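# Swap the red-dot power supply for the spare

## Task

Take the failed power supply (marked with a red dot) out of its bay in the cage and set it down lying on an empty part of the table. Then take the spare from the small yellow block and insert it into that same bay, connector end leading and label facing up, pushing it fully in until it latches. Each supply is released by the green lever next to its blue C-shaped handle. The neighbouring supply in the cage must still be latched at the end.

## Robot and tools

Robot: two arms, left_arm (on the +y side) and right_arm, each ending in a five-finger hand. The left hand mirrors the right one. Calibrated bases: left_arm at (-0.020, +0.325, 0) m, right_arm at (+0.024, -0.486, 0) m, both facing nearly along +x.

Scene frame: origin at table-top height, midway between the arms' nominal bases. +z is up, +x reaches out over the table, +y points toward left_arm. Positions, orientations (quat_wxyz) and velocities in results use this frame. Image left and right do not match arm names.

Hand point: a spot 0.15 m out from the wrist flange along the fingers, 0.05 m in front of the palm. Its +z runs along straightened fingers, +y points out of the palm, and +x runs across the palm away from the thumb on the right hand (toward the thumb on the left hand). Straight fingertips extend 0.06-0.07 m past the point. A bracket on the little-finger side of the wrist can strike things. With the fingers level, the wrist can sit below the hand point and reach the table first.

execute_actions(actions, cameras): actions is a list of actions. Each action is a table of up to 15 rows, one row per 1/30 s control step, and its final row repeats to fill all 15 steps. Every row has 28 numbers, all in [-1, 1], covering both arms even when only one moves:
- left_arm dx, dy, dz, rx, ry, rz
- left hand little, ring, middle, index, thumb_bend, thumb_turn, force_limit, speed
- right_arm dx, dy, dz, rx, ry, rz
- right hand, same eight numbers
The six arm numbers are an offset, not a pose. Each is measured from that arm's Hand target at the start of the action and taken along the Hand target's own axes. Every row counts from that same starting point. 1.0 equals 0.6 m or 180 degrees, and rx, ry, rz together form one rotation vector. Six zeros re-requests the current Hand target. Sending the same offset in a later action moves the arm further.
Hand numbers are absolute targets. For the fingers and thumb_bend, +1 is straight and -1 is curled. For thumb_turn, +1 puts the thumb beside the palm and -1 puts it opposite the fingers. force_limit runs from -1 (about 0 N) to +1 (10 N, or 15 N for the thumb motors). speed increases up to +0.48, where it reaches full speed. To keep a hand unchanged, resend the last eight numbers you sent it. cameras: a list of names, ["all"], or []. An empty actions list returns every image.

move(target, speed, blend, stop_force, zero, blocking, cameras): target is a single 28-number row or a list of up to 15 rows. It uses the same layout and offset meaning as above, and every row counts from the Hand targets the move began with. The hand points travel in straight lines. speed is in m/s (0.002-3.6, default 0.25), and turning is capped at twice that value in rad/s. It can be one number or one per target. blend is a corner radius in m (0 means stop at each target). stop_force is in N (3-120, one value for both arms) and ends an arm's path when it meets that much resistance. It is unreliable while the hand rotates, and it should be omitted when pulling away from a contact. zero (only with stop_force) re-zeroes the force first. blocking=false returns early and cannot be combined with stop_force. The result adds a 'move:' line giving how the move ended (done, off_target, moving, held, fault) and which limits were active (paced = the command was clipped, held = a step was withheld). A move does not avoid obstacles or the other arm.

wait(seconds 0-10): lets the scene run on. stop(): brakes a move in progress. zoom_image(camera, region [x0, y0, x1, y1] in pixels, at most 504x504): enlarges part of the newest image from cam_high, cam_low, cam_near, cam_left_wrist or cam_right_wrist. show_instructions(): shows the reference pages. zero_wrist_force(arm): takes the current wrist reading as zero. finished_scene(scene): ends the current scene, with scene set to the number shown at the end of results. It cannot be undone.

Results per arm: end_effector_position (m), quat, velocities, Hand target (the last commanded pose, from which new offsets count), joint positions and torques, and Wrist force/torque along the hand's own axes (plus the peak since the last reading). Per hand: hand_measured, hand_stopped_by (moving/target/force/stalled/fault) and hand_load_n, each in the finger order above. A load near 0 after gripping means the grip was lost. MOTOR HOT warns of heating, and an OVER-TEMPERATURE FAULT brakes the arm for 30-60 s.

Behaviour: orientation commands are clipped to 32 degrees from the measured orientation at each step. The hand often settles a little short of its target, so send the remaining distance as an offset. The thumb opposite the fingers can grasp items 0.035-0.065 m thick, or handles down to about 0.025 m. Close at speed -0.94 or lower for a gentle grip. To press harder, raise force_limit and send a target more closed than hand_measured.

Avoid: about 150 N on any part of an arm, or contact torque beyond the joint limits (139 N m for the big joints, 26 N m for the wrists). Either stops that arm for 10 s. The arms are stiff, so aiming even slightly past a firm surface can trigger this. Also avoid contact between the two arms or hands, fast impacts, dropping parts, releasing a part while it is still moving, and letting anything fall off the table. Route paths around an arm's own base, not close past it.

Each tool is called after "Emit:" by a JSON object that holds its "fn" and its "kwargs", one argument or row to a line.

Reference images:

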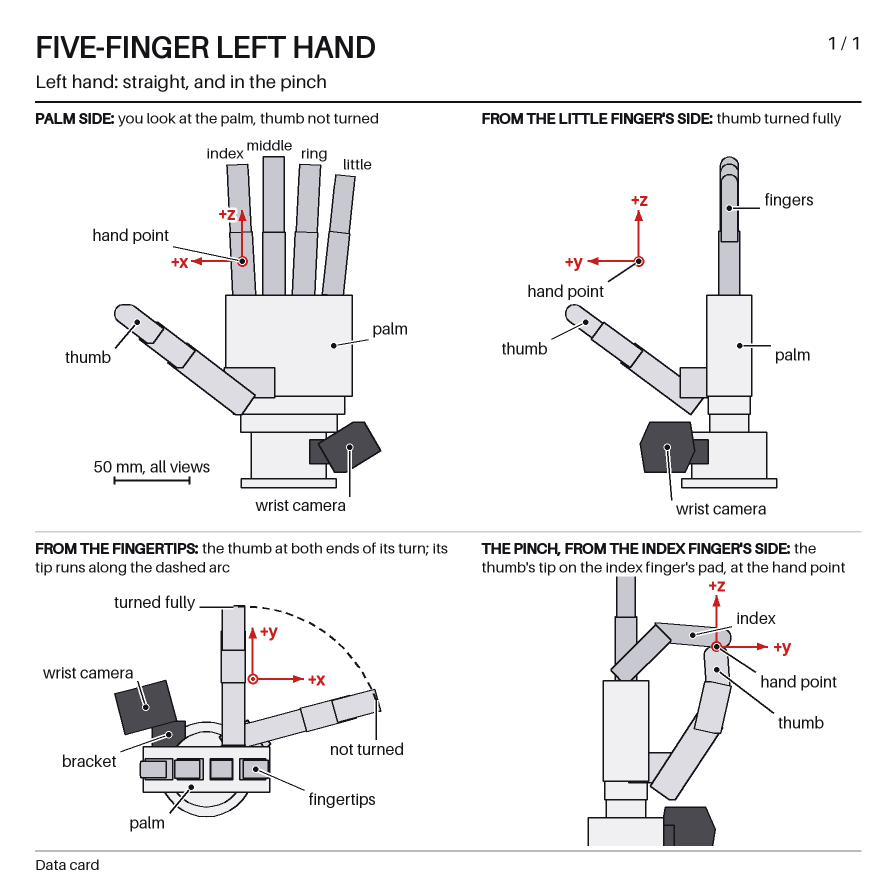

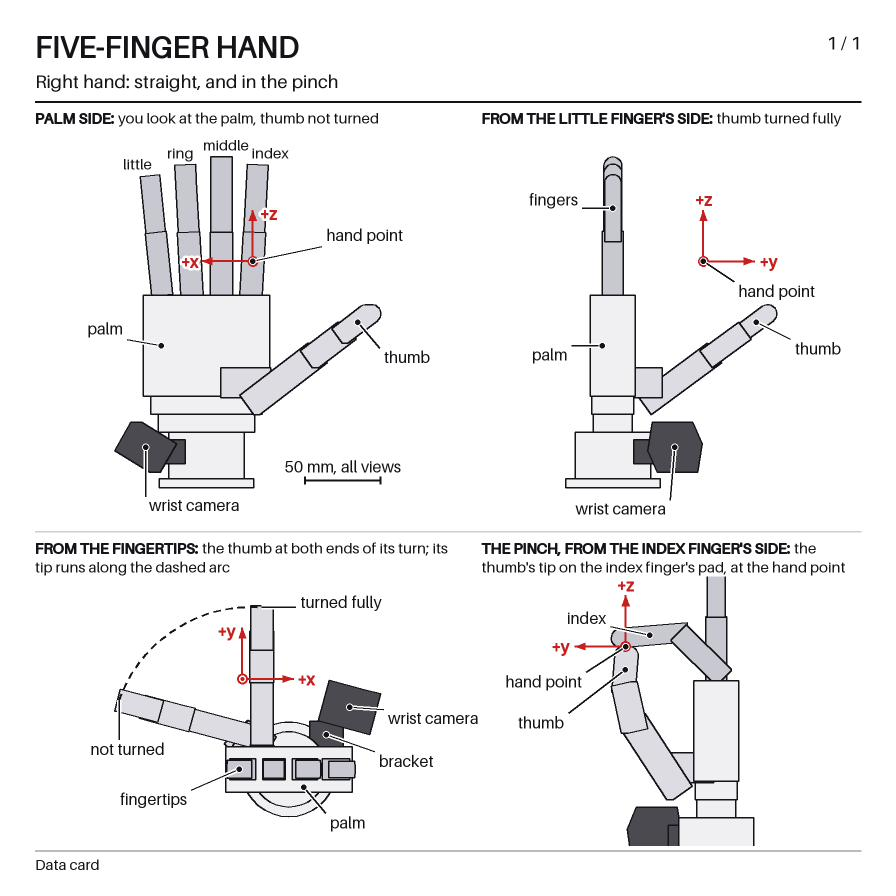

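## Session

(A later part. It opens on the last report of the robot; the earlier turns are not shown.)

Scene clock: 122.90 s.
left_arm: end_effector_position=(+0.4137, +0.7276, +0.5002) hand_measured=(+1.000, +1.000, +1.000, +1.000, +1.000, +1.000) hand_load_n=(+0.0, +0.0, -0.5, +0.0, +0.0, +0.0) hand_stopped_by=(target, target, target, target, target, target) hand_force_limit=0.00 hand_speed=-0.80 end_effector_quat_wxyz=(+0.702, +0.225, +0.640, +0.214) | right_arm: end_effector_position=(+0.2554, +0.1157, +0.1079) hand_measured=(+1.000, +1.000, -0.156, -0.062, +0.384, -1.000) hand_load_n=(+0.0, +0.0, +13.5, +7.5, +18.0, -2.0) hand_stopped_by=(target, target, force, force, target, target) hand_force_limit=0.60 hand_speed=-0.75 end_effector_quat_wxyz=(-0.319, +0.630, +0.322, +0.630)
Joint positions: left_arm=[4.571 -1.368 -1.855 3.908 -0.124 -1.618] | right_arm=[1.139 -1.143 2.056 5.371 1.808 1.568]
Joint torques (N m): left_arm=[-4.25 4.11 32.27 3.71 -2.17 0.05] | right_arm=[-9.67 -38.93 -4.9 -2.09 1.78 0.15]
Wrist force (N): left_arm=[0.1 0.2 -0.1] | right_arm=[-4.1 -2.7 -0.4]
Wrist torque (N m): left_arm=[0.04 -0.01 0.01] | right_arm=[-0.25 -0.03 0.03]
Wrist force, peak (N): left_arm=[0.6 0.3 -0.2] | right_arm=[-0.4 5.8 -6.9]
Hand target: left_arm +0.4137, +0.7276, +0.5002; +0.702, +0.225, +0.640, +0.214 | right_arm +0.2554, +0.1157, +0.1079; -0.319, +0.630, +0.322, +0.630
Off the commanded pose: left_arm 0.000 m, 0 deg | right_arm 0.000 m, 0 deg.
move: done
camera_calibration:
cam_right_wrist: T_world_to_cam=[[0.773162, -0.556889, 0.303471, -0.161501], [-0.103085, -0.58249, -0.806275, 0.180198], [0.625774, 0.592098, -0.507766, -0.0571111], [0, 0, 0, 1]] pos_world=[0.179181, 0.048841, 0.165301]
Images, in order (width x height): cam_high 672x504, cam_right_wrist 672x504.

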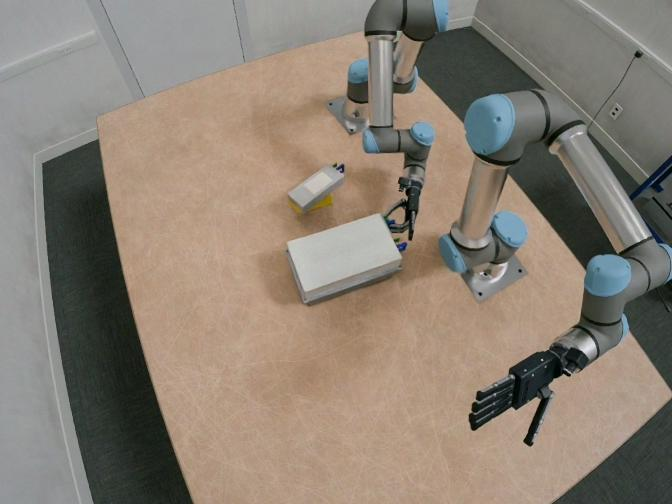

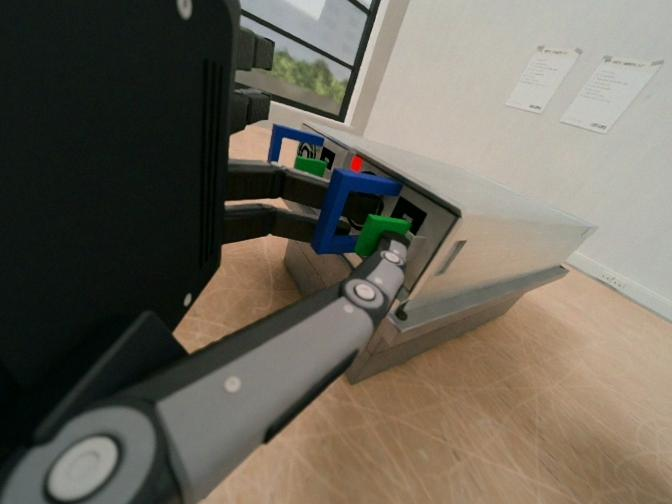

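Emit:
{"fn": "move", "kwargs": {
  "target": [0,0,0,0,0,0,1,1,1,1,1,1,0,-0.8,0,-0.0289,-0.0167,0,0,0,1,1,-0.6,-0.6,0.38,-1,0.6,-0.75],
  "speed": 0.02,
  "stop_force": 30,
  "cameras": ["cam_right_wrist","cam_near","cam_high"]
}}

Emit:
{"fn": "zoom_image", "kwargs": {
  "camera": "cam_right_wrist",
  "region": [230, 120, 470, 330]
}}

Emit:
{"fn": "zoom_image", "kwargs": {
  "camera": "cam_high",
  "region": [360, 180, 440, 260]
}}

Scene clock: 125.43 s.
left_arm: end_effector_position=(+0.4137, +0.7276, +0.5002) hand_measured=(+1.000, +1.000, +1.000, +1.000, +1.000, +1.000) hand_load_n=(+0.0, +0.0, +0.0, +0.0, +0.0, +0.0) hand_stopped_by=(target, target, target, target, target, target) hand_force_limit=0.00 hand_speed=-0.80 end_effector_quat_wxyz=(+0.702, +0.225, +0.640, +0.214) | right_arm: end_effector_position=(+0.2355, +0.1178, +0.1078) hand_measured=(+1.000, +1.000, -0.066, -0.062, +0.380, -1.000) hand_load_n=(+0.0, +0.0, +30.0, +1.5, +0.0, +0.5) hand_stopped_by=(target, target, force, force, target, target) hand_force_limit=0.60 hand_speed=-0.75 end_effector_quat_wxyz=(-0.319, +0.630, +0.322, +0.630)
Joint positions: left_arm=[4.571 -1.368 -1.855 3.908 -0.124 -1.618] | right_arm=[1.185 -1.141 2.054 5.372 1.854 1.568]
Joint torques (N m): left_arm=[-4.09 4.57 32.26 3.68 -2.2 0.08] | right_arm=[-12.94 -26.51 -12.58 0.39 2.91 1.6]
Wrist force (N): left_arm=[0.4 -0.1 -0.1] | right_arm=[0.7 -10.1 19.0]
Wrist torque (N m): left_arm=[-0.01 -0.06 0.04] | right_arm=[0.31 -0.33 -0.14]
Wrist force, peak (N): left_arm=[0.4 0.5 -0.1] | right_arm=[-1.0 11.7 27.9]
Hand target: left_arm +0.4137, +0.7276, +0.5002; +0.702, +0.225, +0.640, +0.214 | right_arm +0.2355, +0.1178, +0.1078; -0.319, +0.630, +0.322, +0.630
Off the commanded pose: left_arm 0.000 m, 0 deg | right_arm 0.000 m, 0 deg.
move: done
camera_calibration:
cam_right_wrist: T_world_to_cam=[[0.773162, -0.556889, 0.303471, -0.144915], [-0.103085, -0.58249, -0.806275, 0.179289], [0.625774, 0.592098, -0.507766, -0.0459524], [0, 0, 0, 1]] pos_world=[0.159281, 0.050941, 0.165201]
Images, in order (width x height): cam_high 672x504, cam_near 672x504, cam_right_wrist 672x504.

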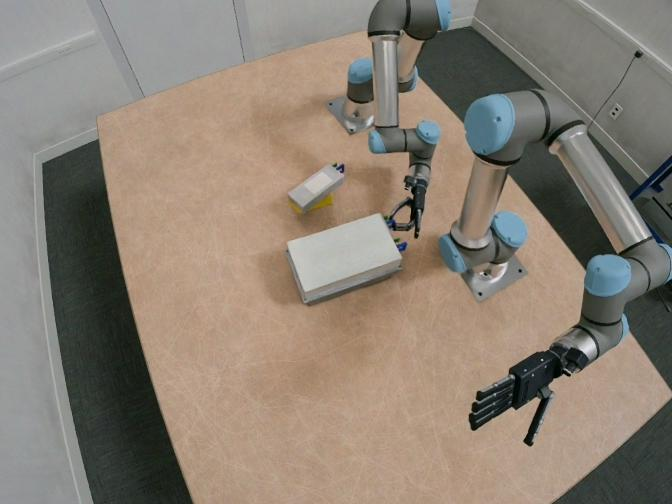

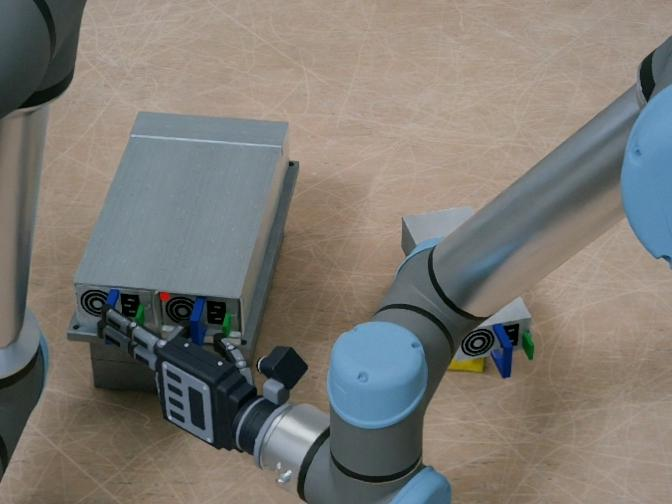

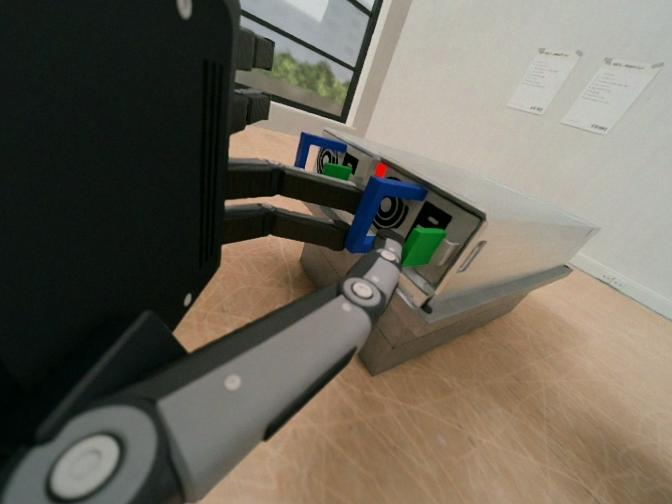

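Scaled by 2.100 from the camera's 672x504 image, which has a finer 960x720 frame.

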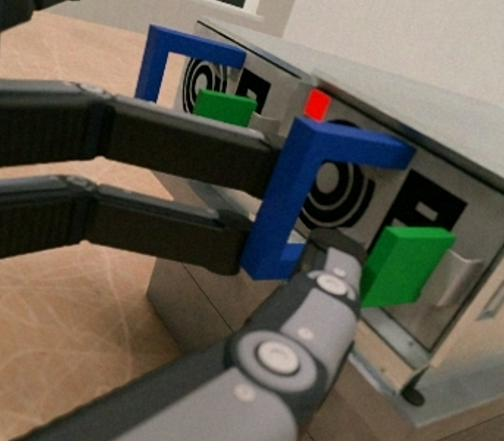

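Scaled by 6.300 from the camera's 672x504 image, which has a finer 960x720 frame.

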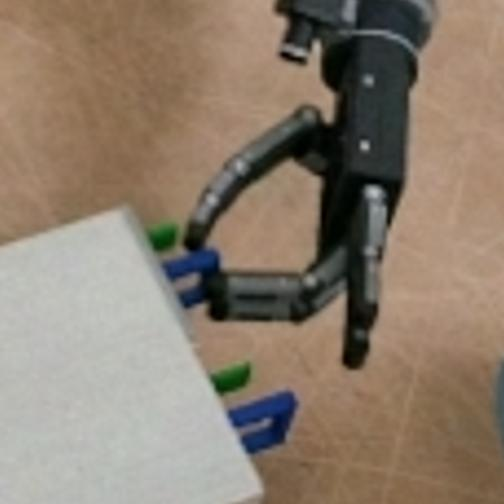

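Emit:
{"fn": "zoom_image", "kwargs": {
  "camera": "cam_right_wrist",
  "region": [400, 190, 520, 310]
}}

Scaled by 4.200 from the camera's 672x504 image, which has a finer 960x720 frame.

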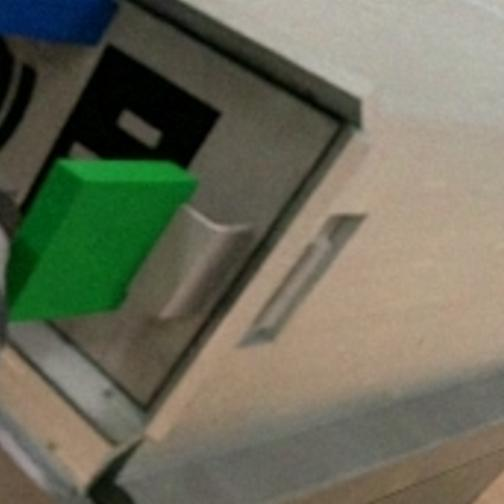

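Emit:
{"fn": "move", "kwargs": {
  "target": [
    [0,0,0,0,0,0,1,1,1,1,1,1,0,-0.8,0,0,0,0,0,0,1,1,0.5,0.5,0.38,-1,0.6,0],
    [0,0,0,0,0,0,1,1,1,1,1,1,0,-0.8,0,-0.0361,-0.0208,0,0,0,1,1,0.5,0.5,0.38,-1,0.6,0]
  ],
  "speed": 0.05,
  "cameras": []
}}

Emit:
{"fn": "move", "kwargs": {
  "target": [0,0,0,0,0,0,1,1,1,1,1,1,0,-0.8,0.022,0.0122,-0.0212,-0.0556,0,0,1,1,1,0.34,0.7,-1,0.6,0],
  "speed": 0.1,
  "cameras": ["cam_right_wrist","cam_near","cam_high"]
}}

Emit:
{"fn": "zoom_image", "kwargs": {
  "camera": "cam_right_wrist",
  "region": [230, 120, 470, 330]
}}

Emit:
{"fn": "zoom_image", "kwargs": {
  "camera": "cam_high",
  "region": [360, 180, 440, 260]
}}

Scene clock: 136.00 s.
left_arm: end_effector_position=(+0.4137, +0.7276, +0.5002) hand_measured=(+1.000, +1.000, +1.000, +1.000, +1.000, +1.000) hand_load_n=(+0.0, +0.0, +0.0, +0.0, +0.5, +0.0) hand_stopped_by=(target, target, target, target, target, target) hand_force_limit=0.00 hand_speed=-0.80 end_effector_quat_wxyz=(+0.702, +0.225, +0.640, +0.214) | right_arm: end_effector_position=(+0.2106, +0.1205, +0.1078) hand_measured=(+1.000, +1.000, +0.500, +0.500, +0.380, -1.000) hand_load_n=(+0.0, +0.0, +0.0, +0.5, +0.0, +0.0) hand_stopped_by=(target, target, target, target, target, target) hand_force_limit=0.60 hand_speed=0.00 end_effector_quat_wxyz=(-0.319, +0.630, +0.322, +0.630)
Joint positions: left_arm=[4.571 -1.368 -1.855 3.908 -0.124 -1.618] | right_arm=[1.244 -1.137 2.046 5.375 1.913 1.568]
Joint torques (N m): left_arm=[-4.36 4.53 32.27 3.8 -2.1 0.03] | right_arm=[-11.13 -28.79 -16.72 -1.13 -0.9 1.79]
Wrist force (N): left_arm=[0.0 0.1 0.0] | right_arm=[-0.5 -0.3 0.0]
Wrist torque (N m): left_arm=[0.02 0.00 0.00] | right_arm=[0.01 0.10 -0.01]
Wrist force, peak (N): left_arm=[0.3 0.5 -0.3] | right_arm=[1.3 -10.1 19.2]
Hand target: left_arm +0.4137, +0.7276, +0.5002; +0.702, +0.225, +0.640, +0.214 | right_arm +0.2107, +0.1204, +0.1078; -0.319, +0.630, +0.322, +0.630
Off the commanded pose: left_arm 0.000 m, 0 deg | right_arm 0.000 m, 0 deg.
move: done
No camera images: "cameras" was empty.

Scene clock: 137.30 s.
left_arm: end_effector_position=(+0.4137, +0.7276, +0.5002) hand_measured=(+1.000, +1.000, +1.000, +1.000, +1.000, +1.000) hand_load_n=(+0.0, +0.0, +0.0, +0.0, +0.0, +0.0) hand_stopped_by=(target, target, target, target, target, target) hand_force_limit=0.00 hand_speed=-0.80 end_effector_quat_wxyz=(+0.702, +0.225, +0.640, +0.214) | right_arm: end_effector_position=(+0.2090, +0.1060, +0.1210) hand_measured=(+1.000, +1.000, +1.000, +0.340, +0.700, -1.000) hand_load_n=(+0.0, +0.0, +0.0, +0.0, +0.0, +0.0) hand_stopped_by=(target, target, target, target, target, target) hand_force_limit=0.60 hand_speed=0.00 end_effector_quat_wxyz=(-0.263, +0.656, +0.266, +0.656)
Joint positions: left_arm=[4.571 -1.368 -1.855 3.908 -0.124 -1.618] | right_arm=[1.319 -1.122 1.969 5.438 2.162 1.568]
Joint torques (N m): left_arm=[-4.19 4.56 32.13 3.7 -2.09 0.01] | right_arm=[-11.57 -39.9 -2.99 -2.9 1.25 -0.09]
Wrist force (N): left_arm=[0.2 0.0 -0.2] | right_arm=[-0.7 -0.4 0.4]
Wrist torque (N m): left_arm=[0.02 -0.04 0.02] | right_arm=[-0.08 0.15 -0.01]
Wrist force, peak (N): left_arm=[0.6 0.1 -0.2] | right_arm=[-0.9 -0.5 0.3]
Hand target: left_arm +0.4137, +0.7276, +0.5002; +0.702, +0.225, +0.640, +0.214 | right_arm +0.2091, +0.1059, +0.1210; -0.263, +0.656, +0.266, +0.656
Off the commanded pose: left_arm 0.000 m, 0 deg | right_arm 0.000 m, 0 deg.
move: done
camera_calibration:
cam_right_wrist: T_world_to_cam=[[0.664685, -0.682574, 0.303788, -0.0989309], [-0.201953, -0.55562, -0.806537, 0.198165], [0.719312, 0.474742, -0.50716, -0.0228371], [0, 0, 0, 1]] pos_world=[0.122205, 0.0534186, 0.178299]
Images, in order (width x height): cam_high 672x504, cam_near 672x504, cam_right_wrist 672x504.

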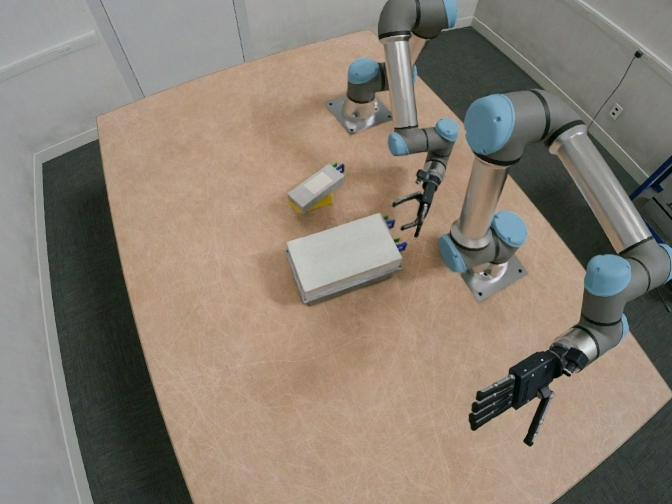

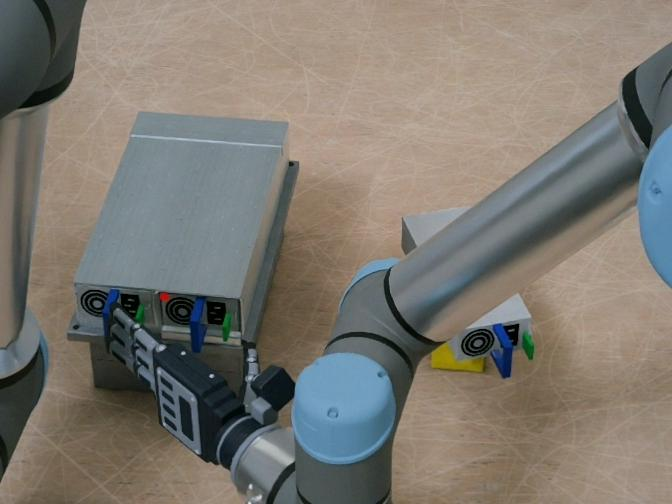

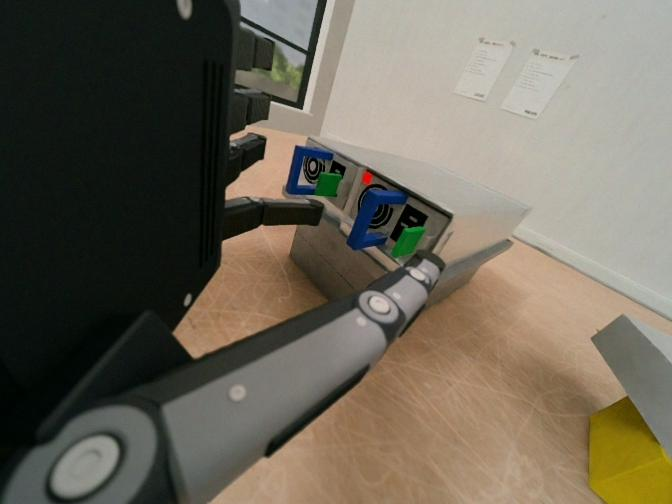

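Scaled by 2.100 from the camera's 672x504 image, which has a finer 960x720 frame.

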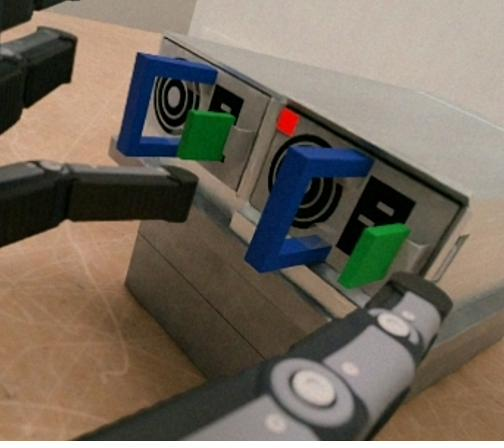

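Scaled by 6.300 from the camera's 672x504 image, which has a finer 960x720 frame.

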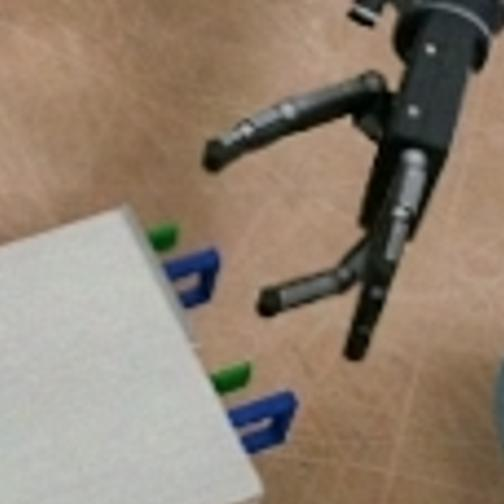

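Emit:
{"fn": "move", "kwargs": {
  "target": [0,0,0,0,0,0,1,1,1,1,1,1,0,-0.8,0.003,0.0483,0.0513,0,0,0,1,1,1,0.34,0.7,-1,0.6,0],
  "speed": 0.05,
  "stop_force": 6,
  "cameras": ["cam_right_wrist","cam_near","cam_high"]
}}

Emit:
{"fn": "zoom_image", "kwargs": {
  "camera": "cam_right_wrist",
  "region": [230, 120, 470, 330]
}}

Emit:
{"fn": "zoom_image", "kwargs": {
  "camera": "cam_high",
  "region": [360, 180, 440, 260]
}}

Scene clock: 142.93 s.
left_arm: end_effector_position=(+0.4137, +0.7276, +0.5002) hand_measured=(+1.000, +1.000, +1.000, +1.000, +1.000, +1.000) hand_load_n=(+0.0, +0.0, -0.5, +0.0, +0.0, +0.0) hand_stopped_by=(target, target, target, target, target, target) hand_force_limit=0.00 hand_speed=-0.80 end_effector_quat_wxyz=(+0.702, +0.225, +0.640, +0.214) | right_arm: end_effector_position=(+0.2513, +0.1064, +0.1229) hand_measured=(+1.000, +1.000, +1.000, +0.340, +0.700, -1.000) hand_load_n=(+0.0, +0.0, +0.0, +0.0, +0.0, +0.0) hand_stopped_by=(target, target, target, target, target, target) hand_force_limit=0.60 hand_speed=0.00 end_effector_quat_wxyz=(-0.263, +0.656, +0.266, +0.656)
Joint positions: left_arm=[4.571 -1.368 -1.855 3.908 -0.124 -1.618] | right_arm=[1.227 -1.128 1.971 5.441 2.07 1.567]
Joint torques (N m): left_arm=[-3.74 4.39 32.37 3.83 -2.01 -0.05] | right_arm=[9.79 -29.1 -28.47 -2.07 -0.79 -0.81]
Wrist force (N): left_arm=[0.3 -0.1 -0.2] | right_arm=[-0.7 -0.3 0.0]
Wrist torque (N m): left_arm=[-0.01 -0.05 0.04] | right_arm=[-0.05 0.18 0.00]
Wrist force, peak (N): left_arm=[0.5 0.3 -0.2] | right_arm=[-0.6 -0.7 0.6]
Hand target: left_arm +0.4137, +0.7276, +0.5002; +0.702, +0.225, +0.640, +0.214 | right_arm +0.2513, +0.1064, +0.1229; -0.263, +0.656, +0.266, +0.656
Off the commanded pose: left_arm 0.000 m, 0 deg | right_arm 0.000 m, 0 deg.
move: done
camera_calibration:
cam_right_wrist: T_world_to_cam=[[0.664424, -0.682888, 0.303652, -0.127333], [-0.202228, -0.555423, -0.806604, 0.208531], [0.719475, 0.47452, -0.507135, -0.0525827], [0, 0, 0, 1]] pos_world=[0.164606, 0.0538197, 0.1802]
Images, in order (width x height): cam_high 672x504, cam_near 672x504, cam_right_wrist 672x504.

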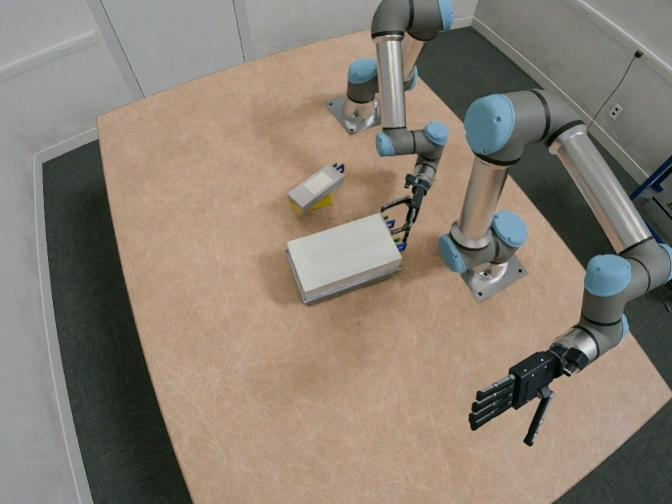

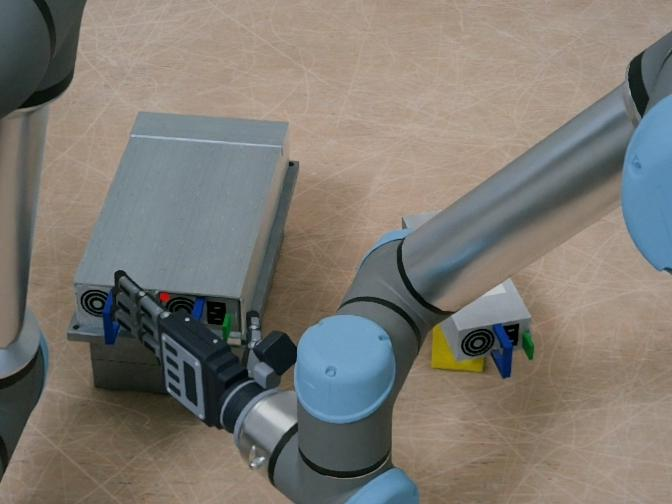

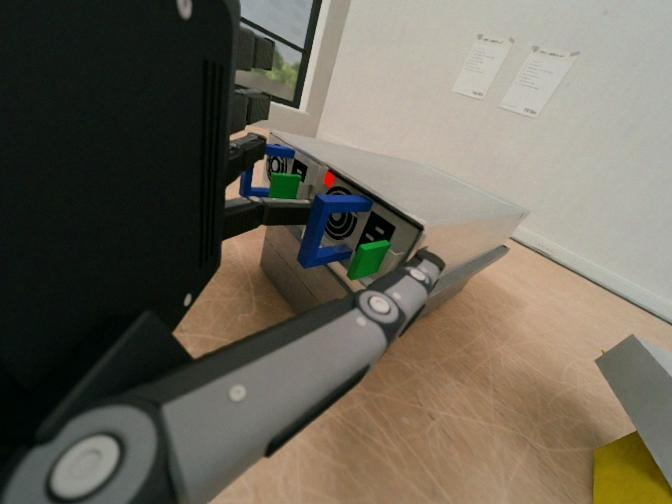

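Scaled by 2.100 from the camera's 672x504 image, which has a finer 960x720 frame.

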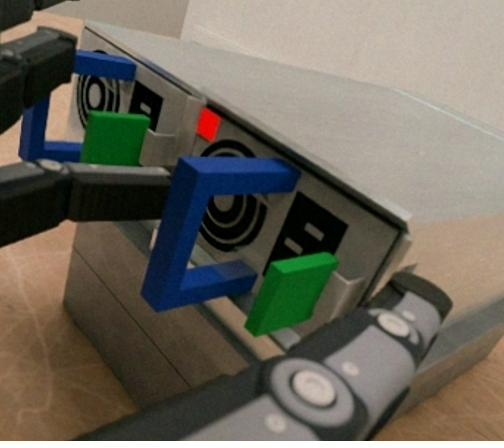

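Scaled by 6.300 from the camera's 672x504 image, which has a finer 960x720 frame.

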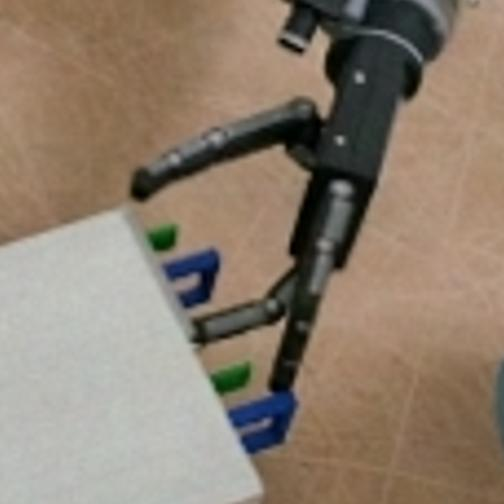

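Emit:
{"fn": "move", "kwargs": {
  "target": [
    [0,0,0,0,0,0,1,1,1,1,1,1,0,-0.8,0.0083,0,0,0,0,0,1,1,1,0.34,0.7,-1,-0.4,-0.5],
    [0,0,0,0,0,0,1,1,1,1,1,1,0,-0.8,0.0083,0,0,0,0,0,1,1,1,0.1,0.7,-1,-0.4,-0.5]
  ],
  "speed": 0.05,
  "cameras": []
}}

Emit:
{"fn": "move", "kwargs": {
  "target": [0,0,0,0,0,0,1,1,1,1,1,1,0,-0.8,0,0.0128,0.0107,0,0,0,1,1,1,0.1,0.7,-1,-0.4,-0.5],
  "speed": 0.03,
  "stop_force": 5,
  "cameras": ["cam_right_wrist","cam_high"]
}}

Emit:
{"fn": "zoom_image", "kwargs": {
  "camera": "cam_right_wrist",
  "region": [230, 120, 470, 330]
}}

Emit:
{"fn": "zoom_image", "kwargs": {
  "camera": "cam_high",
  "region": [360, 180, 440, 260]
}}

Scene clock: 146.47 s.
left_arm: end_effector_position=(+0.4137, +0.7276, +0.5002) hand_measured=(+1.000, +1.000, +1.000, +1.000, +1.000, +1.000) hand_load_n=(+0.0, +0.0, +0.0, +0.0, +0.0, +0.0) hand_stopped_by=(target, target, target, target, target, target) hand_force_limit=0.00 hand_speed=-0.80 end_effector_quat_wxyz=(+0.702, +0.225, +0.640, +0.214) | right_arm: end_effector_position=(+0.2513, +0.1064, +0.1279) hand_measured=(+1.000, +1.000, +1.000, +0.100, +0.700, -1.000) hand_load_n=(+0.0, +0.0, +0.0, +0.0, +0.0, +0.0) hand_stopped_by=(target, target, target, target, target, target) hand_force_limit=-0.40 hand_speed=-0.50 end_effector_quat_wxyz=(-0.263, +0.656, +0.266, +0.656)
Joint positions: left_arm=[4.571 -1.368 -1.855 3.908 -0.124 -1.618] | right_arm=[1.227 -1.137 1.968 5.453 2.07 1.567]
Joint torques (N m): left_arm=[-3.96 4.37 32.54 3.66 -1.92 0.06] | right_arm=[10.86 -22.12 -15 -3.02 1.57 0.73]
Wrist force (N): left_arm=[0.2 0.1 -0.1] | right_arm=[-0.3 -0.3 0.2]
Wrist torque (N m): left_arm=[0.02 -0.03 0.02] | right_arm=[-0.06 0.12 0.02]
Wrist force, peak (N): left_arm=[0.7 0.1 -0.4] | right_arm=[-1.1 -0.3 0.1]
Hand target: left_arm +0.4137, +0.7276, +0.5002; +0.702, +0.225, +0.640, +0.214 | right_arm +0.2513, +0.1064, +0.1279; -0.263, +0.656, +0.266, +0.656
Off the commanded pose: left_arm 0.000 m, 0 deg | right_arm 0.000 m, 0 deg.
move: done
No camera images: "cameras" was empty.

Scene clock: 148.00 s.
left_arm: end_effector_position=(+0.4137, +0.7276, +0.5002) hand_measured=(+1.000, +1.000, +1.000, +1.000, +1.000, +1.000) hand_load_n=(+0.0, +0.0, +0.0, +0.0, +0.0, +0.0) hand_stopped_by=(target, target, target, target, target, target) hand_force_limit=0.00 hand_speed=-0.80 end_effector_quat_wxyz=(+0.702, +0.225, +0.640, +0.214) | right_arm: end_effector_position=(+0.2598, +0.1055, +0.1279) hand_measured=(+1.000, +1.000, +1.000, +0.100, +0.700, -1.000) hand_load_n=(+0.0, +0.0, +0.0, +4.5, +0.5, +0.5) hand_stopped_by=(target, target, target, target, target, target) hand_force_limit=-0.40 hand_speed=-0.50 end_effector_quat_wxyz=(-0.263, +0.656, +0.266, +0.656)
Joint positions: left_arm=[4.571 -1.368 -1.855 3.908 -0.124 -1.618] | right_arm=[1.208 -1.138 1.97 5.453 2.051 1.567]
Joint torques (N m): left_arm=[-3.93 4.06 32.13 3.64 -2 0.05] | right_arm=[8.98 -22.73 -27.7 -1.01 -0.09 0.02]
Wrist force (N): left_arm=[0.4 0.2 0.1] | right_arm=[-2.0 -4.5 2.2]
Wrist torque (N m): left_arm=[0.02 -0.05 0.02] | right_arm=[0.06 0.32 -0.07]
Wrist force, peak (N): left_arm=[0.4 0.4 -0.4] | right_arm=[-0.2 -17.6 -6.3]
Hand target: left_arm +0.4137, +0.7276, +0.5002; +0.702, +0.225, +0.640, +0.214 | right_arm +0.2598, +0.1055, +0.1279; -0.263, +0.656, +0.266, +0.656 (not the last commanded pose)
Off the commanded pose: left_arm 0.000 m, 0 deg | right_arm 0.001 m, 0 deg.
move: contact (right_arm)
camera_calibration:
cam_right_wrist: T_world_to_cam=[[0.664485, -0.68282, 0.303672, -0.135132], [-0.202198, -0.555478, -0.806573, 0.213775], [0.719428, 0.474554, -0.507171, -0.0557221], [0, 0, 0, 1]] pos_world=[0.173106, 0.0529195, 0.1852]
Images, in order (width x height): cam_high 672x504, cam_right_wrist 672x504.

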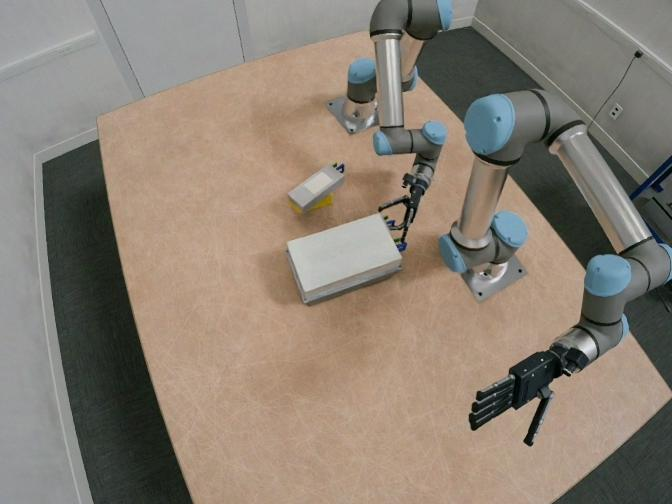

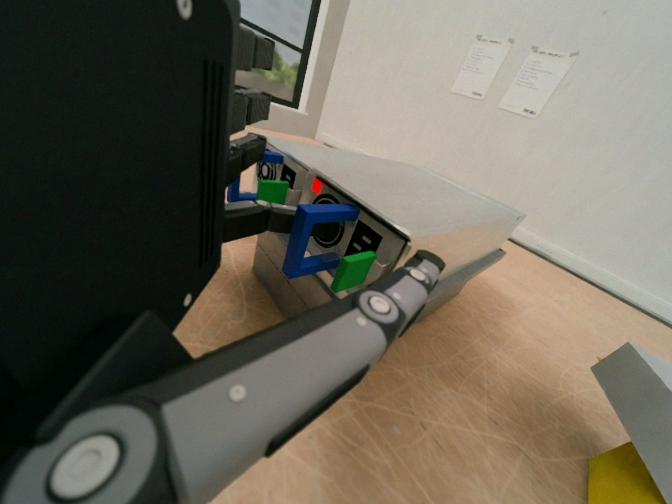

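Scaled by 2.100 from the camera's 672x504 image, which has a finer 960x720 frame.

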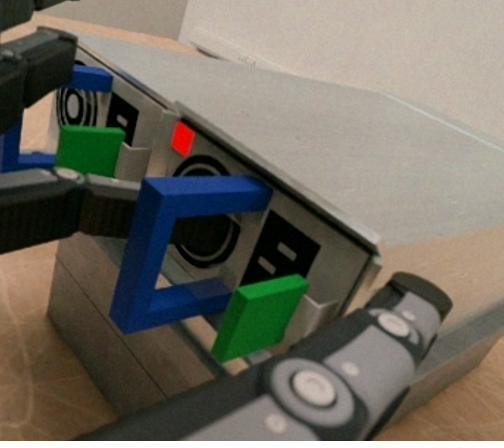

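Scaled by 6.300 from the camera's 672x504 image, which has a finer 960x720 frame.

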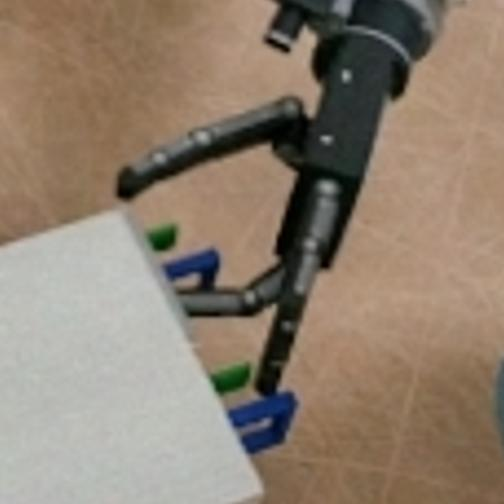

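Emit:
{"fn": "move", "kwargs": {
  "target": [0,0,0,0,0,0,1,1,1,1,1,1,0,-0.8,0,-0.003,-0.002,0,0,0,1,1,1,-0.3,0.7,-1,-0.2,-0.6],
  "speed": 0.03,
  "cameras": ["cam_right_wrist","cam_high"]
}}

Emit:
{"fn": "zoom_image", "kwargs": {
  "camera": "cam_right_wrist",
  "region": [230, 120, 470, 330]
}}

Emit:
{"fn": "zoom_image", "kwargs": {
  "camera": "cam_high",
  "region": [360, 180, 440, 260]
}}

Scene clock: 149.60 s.
left_arm: end_effector_position=(+0.4137, +0.7276, +0.5002) hand_measured=(+1.000, +1.000, +1.000, +1.000, +1.000, +1.000) hand_load_n=(+0.0, +0.0, -0.5, +0.0, +0.0, +0.0) hand_stopped_by=(target, target, target, target, target, target) hand_force_limit=0.00 hand_speed=-0.80 end_effector_quat_wxyz=(+0.702, +0.225, +0.640, +0.214) | right_arm: end_effector_position=(+0.2577, +0.1060, +0.1279) hand_measured=(+1.000, +1.000, +1.000, +0.100, +0.700, -1.000) hand_load_n=(+0.0, +0.0, +0.0, +1.5, -0.5, +0.0) hand_stopped_by=(target, target, target, force, target, target) hand_force_limit=-0.20 hand_speed=-0.60 end_effector_quat_wxyz=(-0.263, +0.656, +0.266, +0.656)
Joint positions: left_arm=[4.571 -1.368 -1.855 3.908 -0.124 -1.618] | right_arm=[1.213 -1.138 1.969 5.453 2.056 1.567]
Joint torques (N m): left_arm=[-4.2 4.39 32.79 3.8 -2.02 0.06] | right_arm=[1.72 -23.1 -26.26 -0.21 0.79 -0.02]
Wrist force (N): left_arm=[0.2 -0.2 0.0] | right_arm=[-2.3 -0.8 1.4]
Wrist torque (N m): left_arm=[-0.02 -0.03 0.02] | right_arm=[0.01 0.31 -0.05]
Wrist force, peak (N): left_arm=[0.4 0.3 -0.2] | right_arm=[-3.1 -4.4 2.2]
Hand target: left_arm +0.4137, +0.7276, +0.5002; +0.702, +0.225, +0.640, +0.214 | right_arm +0.2577, +0.1060, +0.1279; -0.263, +0.656, +0.266, +0.656
Off the commanded pose: left_arm 0.000 m, 0 deg | right_arm 0.000 m, 0 deg.
move: done
camera_calibration:
cam_right_wrist: T_world_to_cam=[[0.664485, -0.68282, 0.303672, -0.133328], [-0.202198, -0.555478, -0.806573, 0.213607], [0.719428, 0.474554, -0.507171, -0.0543766], [0, 0, 0, 1]] pos_world=[0.170906, 0.0534195, 0.1852]
Images, in order (width x height): cam_high 672x504, cam_right_wrist 672x504.

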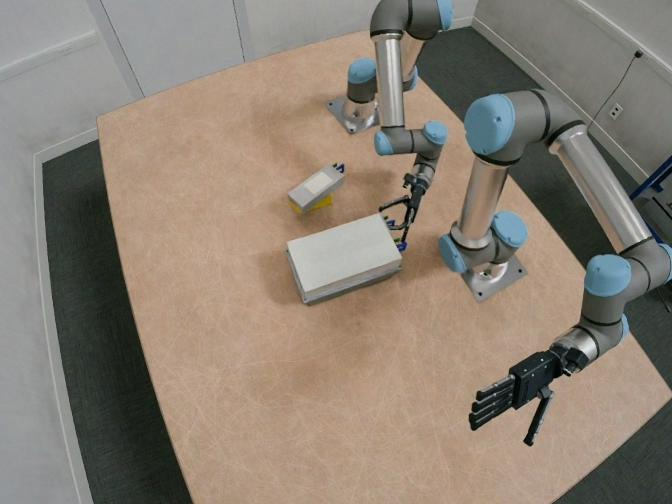

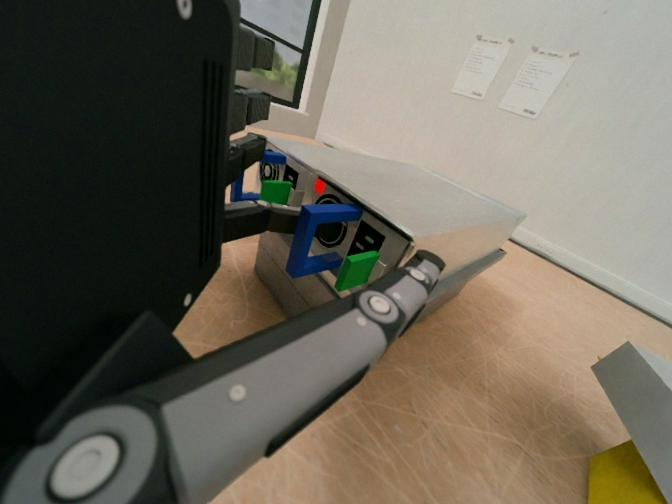

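Scaled by 2.100 from the camera's 672x504 image, which has a finer 960x720 frame.

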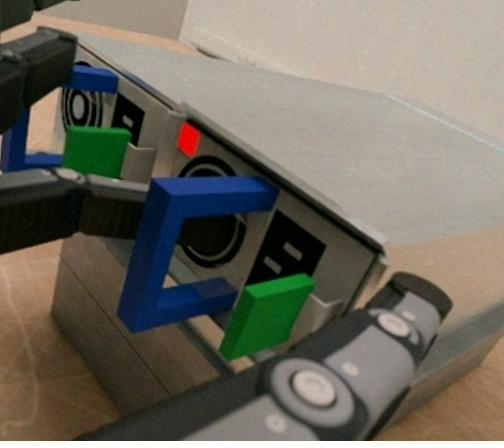

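Scaled by 6.300 from the camera's 672x504 image, which has a finer 960x720 frame.

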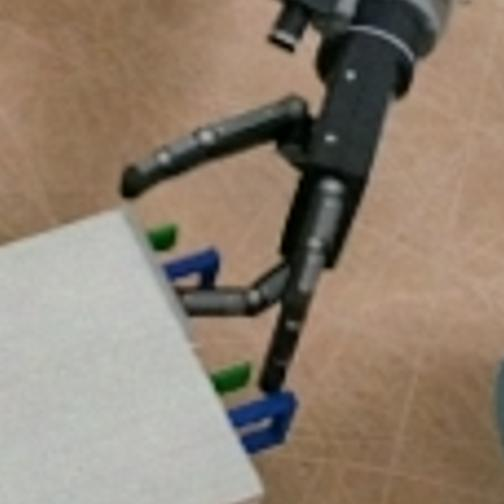

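Emit:
{"fn": "move", "kwargs": {
  "target": [
    [0,0,0,0,0,0,1,1,1,1,1,1,0,-0.8,-0.007,-0.002,-0.001,0,0,0,1,1,1,0.1,0.7,-1,-0.2,-0.6],
    [0,0,0,0,0,0,1,1,1,1,1,1,0,-0.8,-0.007,-0.002,-0.001,0,0,0,1,1,1,-0.32,0.7,-1,-0.1,-0.6]
  ],
  "speed": 0.03,
  "cameras": ["cam_right_wrist","cam_high"]
}}

Emit:
{"fn": "zoom_image", "kwargs": {
  "camera": "cam_right_wrist",
  "region": [230, 120, 470, 330]
}}

Emit:
{"fn": "zoom_image", "kwargs": {
  "camera": "cam_high",
  "region": [360, 180, 440, 260]
}}

Scene clock: 151.37 s.
left_arm: end_effector_position=(+0.4137, +0.7276, +0.5002) hand_measured=(+1.000, +1.000, +1.000, +1.000, +1.000, +1.000) hand_load_n=(+0.0, +0.0, +0.0, +0.0, +0.0, +0.0) hand_stopped_by=(target, target, target, target, target, target) hand_force_limit=0.00 hand_speed=-0.80 end_effector_quat_wxyz=(+0.702, +0.225, +0.640, +0.214) | right_arm: end_effector_position=(+0.2564, +0.1064, +0.1237) hand_measured=(+1.000, +1.000, +1.000, -0.064, +0.700, -1.000) hand_load_n=(-0.5, +0.0, -2.0, +12.5, +0.0, +0.0) hand_stopped_by=(target, target, target, force, target, target) hand_force_limit=-0.10 hand_speed=-0.60 end_effector_quat_wxyz=(-0.263, +0.656, +0.266, +0.656)
Joint positions: left_arm=[4.571 -1.368 -1.855 3.908 -0.124 -1.618] | right_arm=[1.216 -1.129 1.97 5.443 2.059 1.567]
Joint torques (N m): left_arm=[-3.67 4.97 32.96 3.67 -1.87 0.18] | right_arm=[-1.22 -42.45 -6.95 0.35 0.64 0.82]
Wrist force (N): left_arm=[0.5 0.1 -0.1] | right_arm=[-5.2 -2.4 16.6]
Wrist torque (N m): left_arm=[0.01 -0.08 0.04] | right_arm=[-0.31 0.36 -0.09]
Wrist force, peak (N): left_arm=[0.5 0.2 -0.2] | right_arm=[-4.7 -2.8 17.4]
Hand target: left_arm +0.4137, +0.7276, +0.5002; +0.702, +0.225, +0.640, +0.214 | right_arm +0.2565, +0.1064, +0.1237; -0.263, +0.656, +0.266, +0.656
Off the commanded pose: left_arm 0.000 m, 0 deg | right_arm 0.000 m, 0 deg.
move: done
camera_calibration:
cam_right_wrist: T_world_to_cam=[[0.664548, -0.682749, 0.303693, -0.131001], [-0.202112, -0.555499, -0.80658, 0.210187], [0.719393, 0.474631, -0.507148, -0.0558356], [0, 0, 0, 1]] pos_world=[0.169705, 0.0538192, 0.181]
Images, in order (width x height): cam_high 672x504, cam_right_wrist 672x504.

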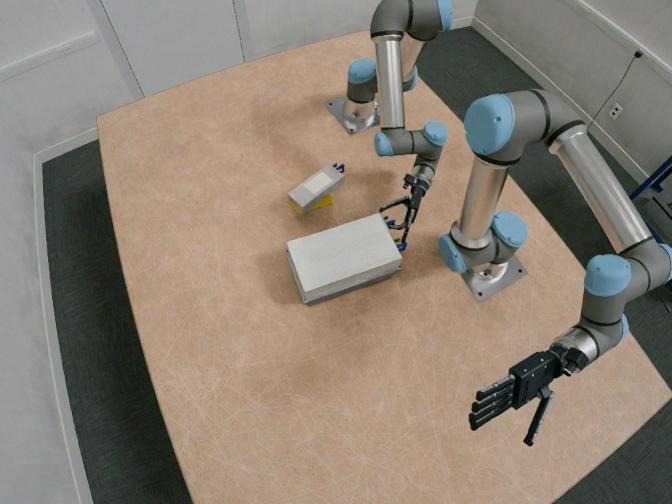

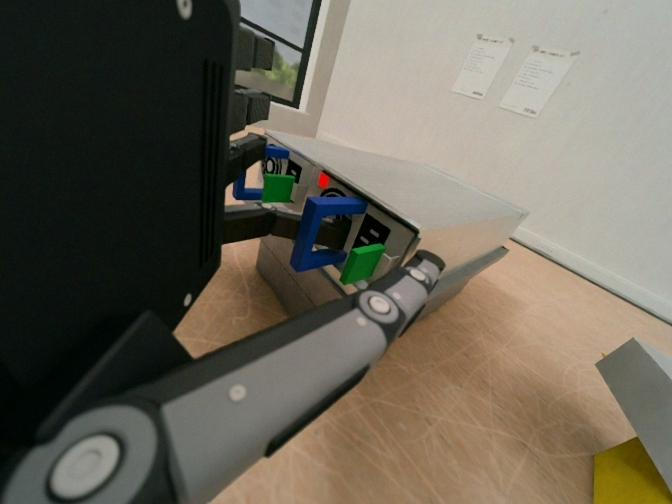

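Scaled by 2.100 from the camera's 672x504 image, which has a finer 960x720 frame.

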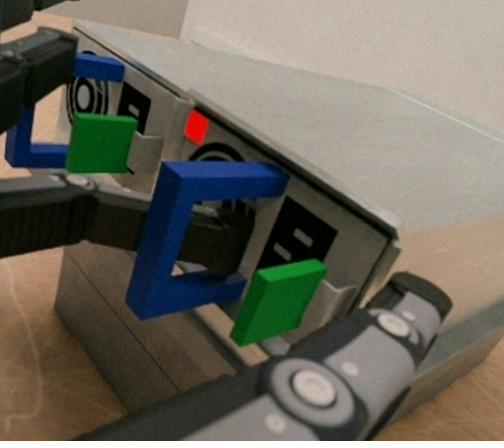

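Scaled by 6.300 from the camera's 672x504 image, which has a finer 960x720 frame.

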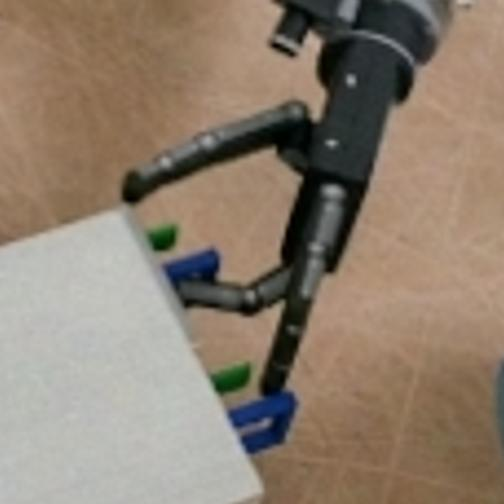

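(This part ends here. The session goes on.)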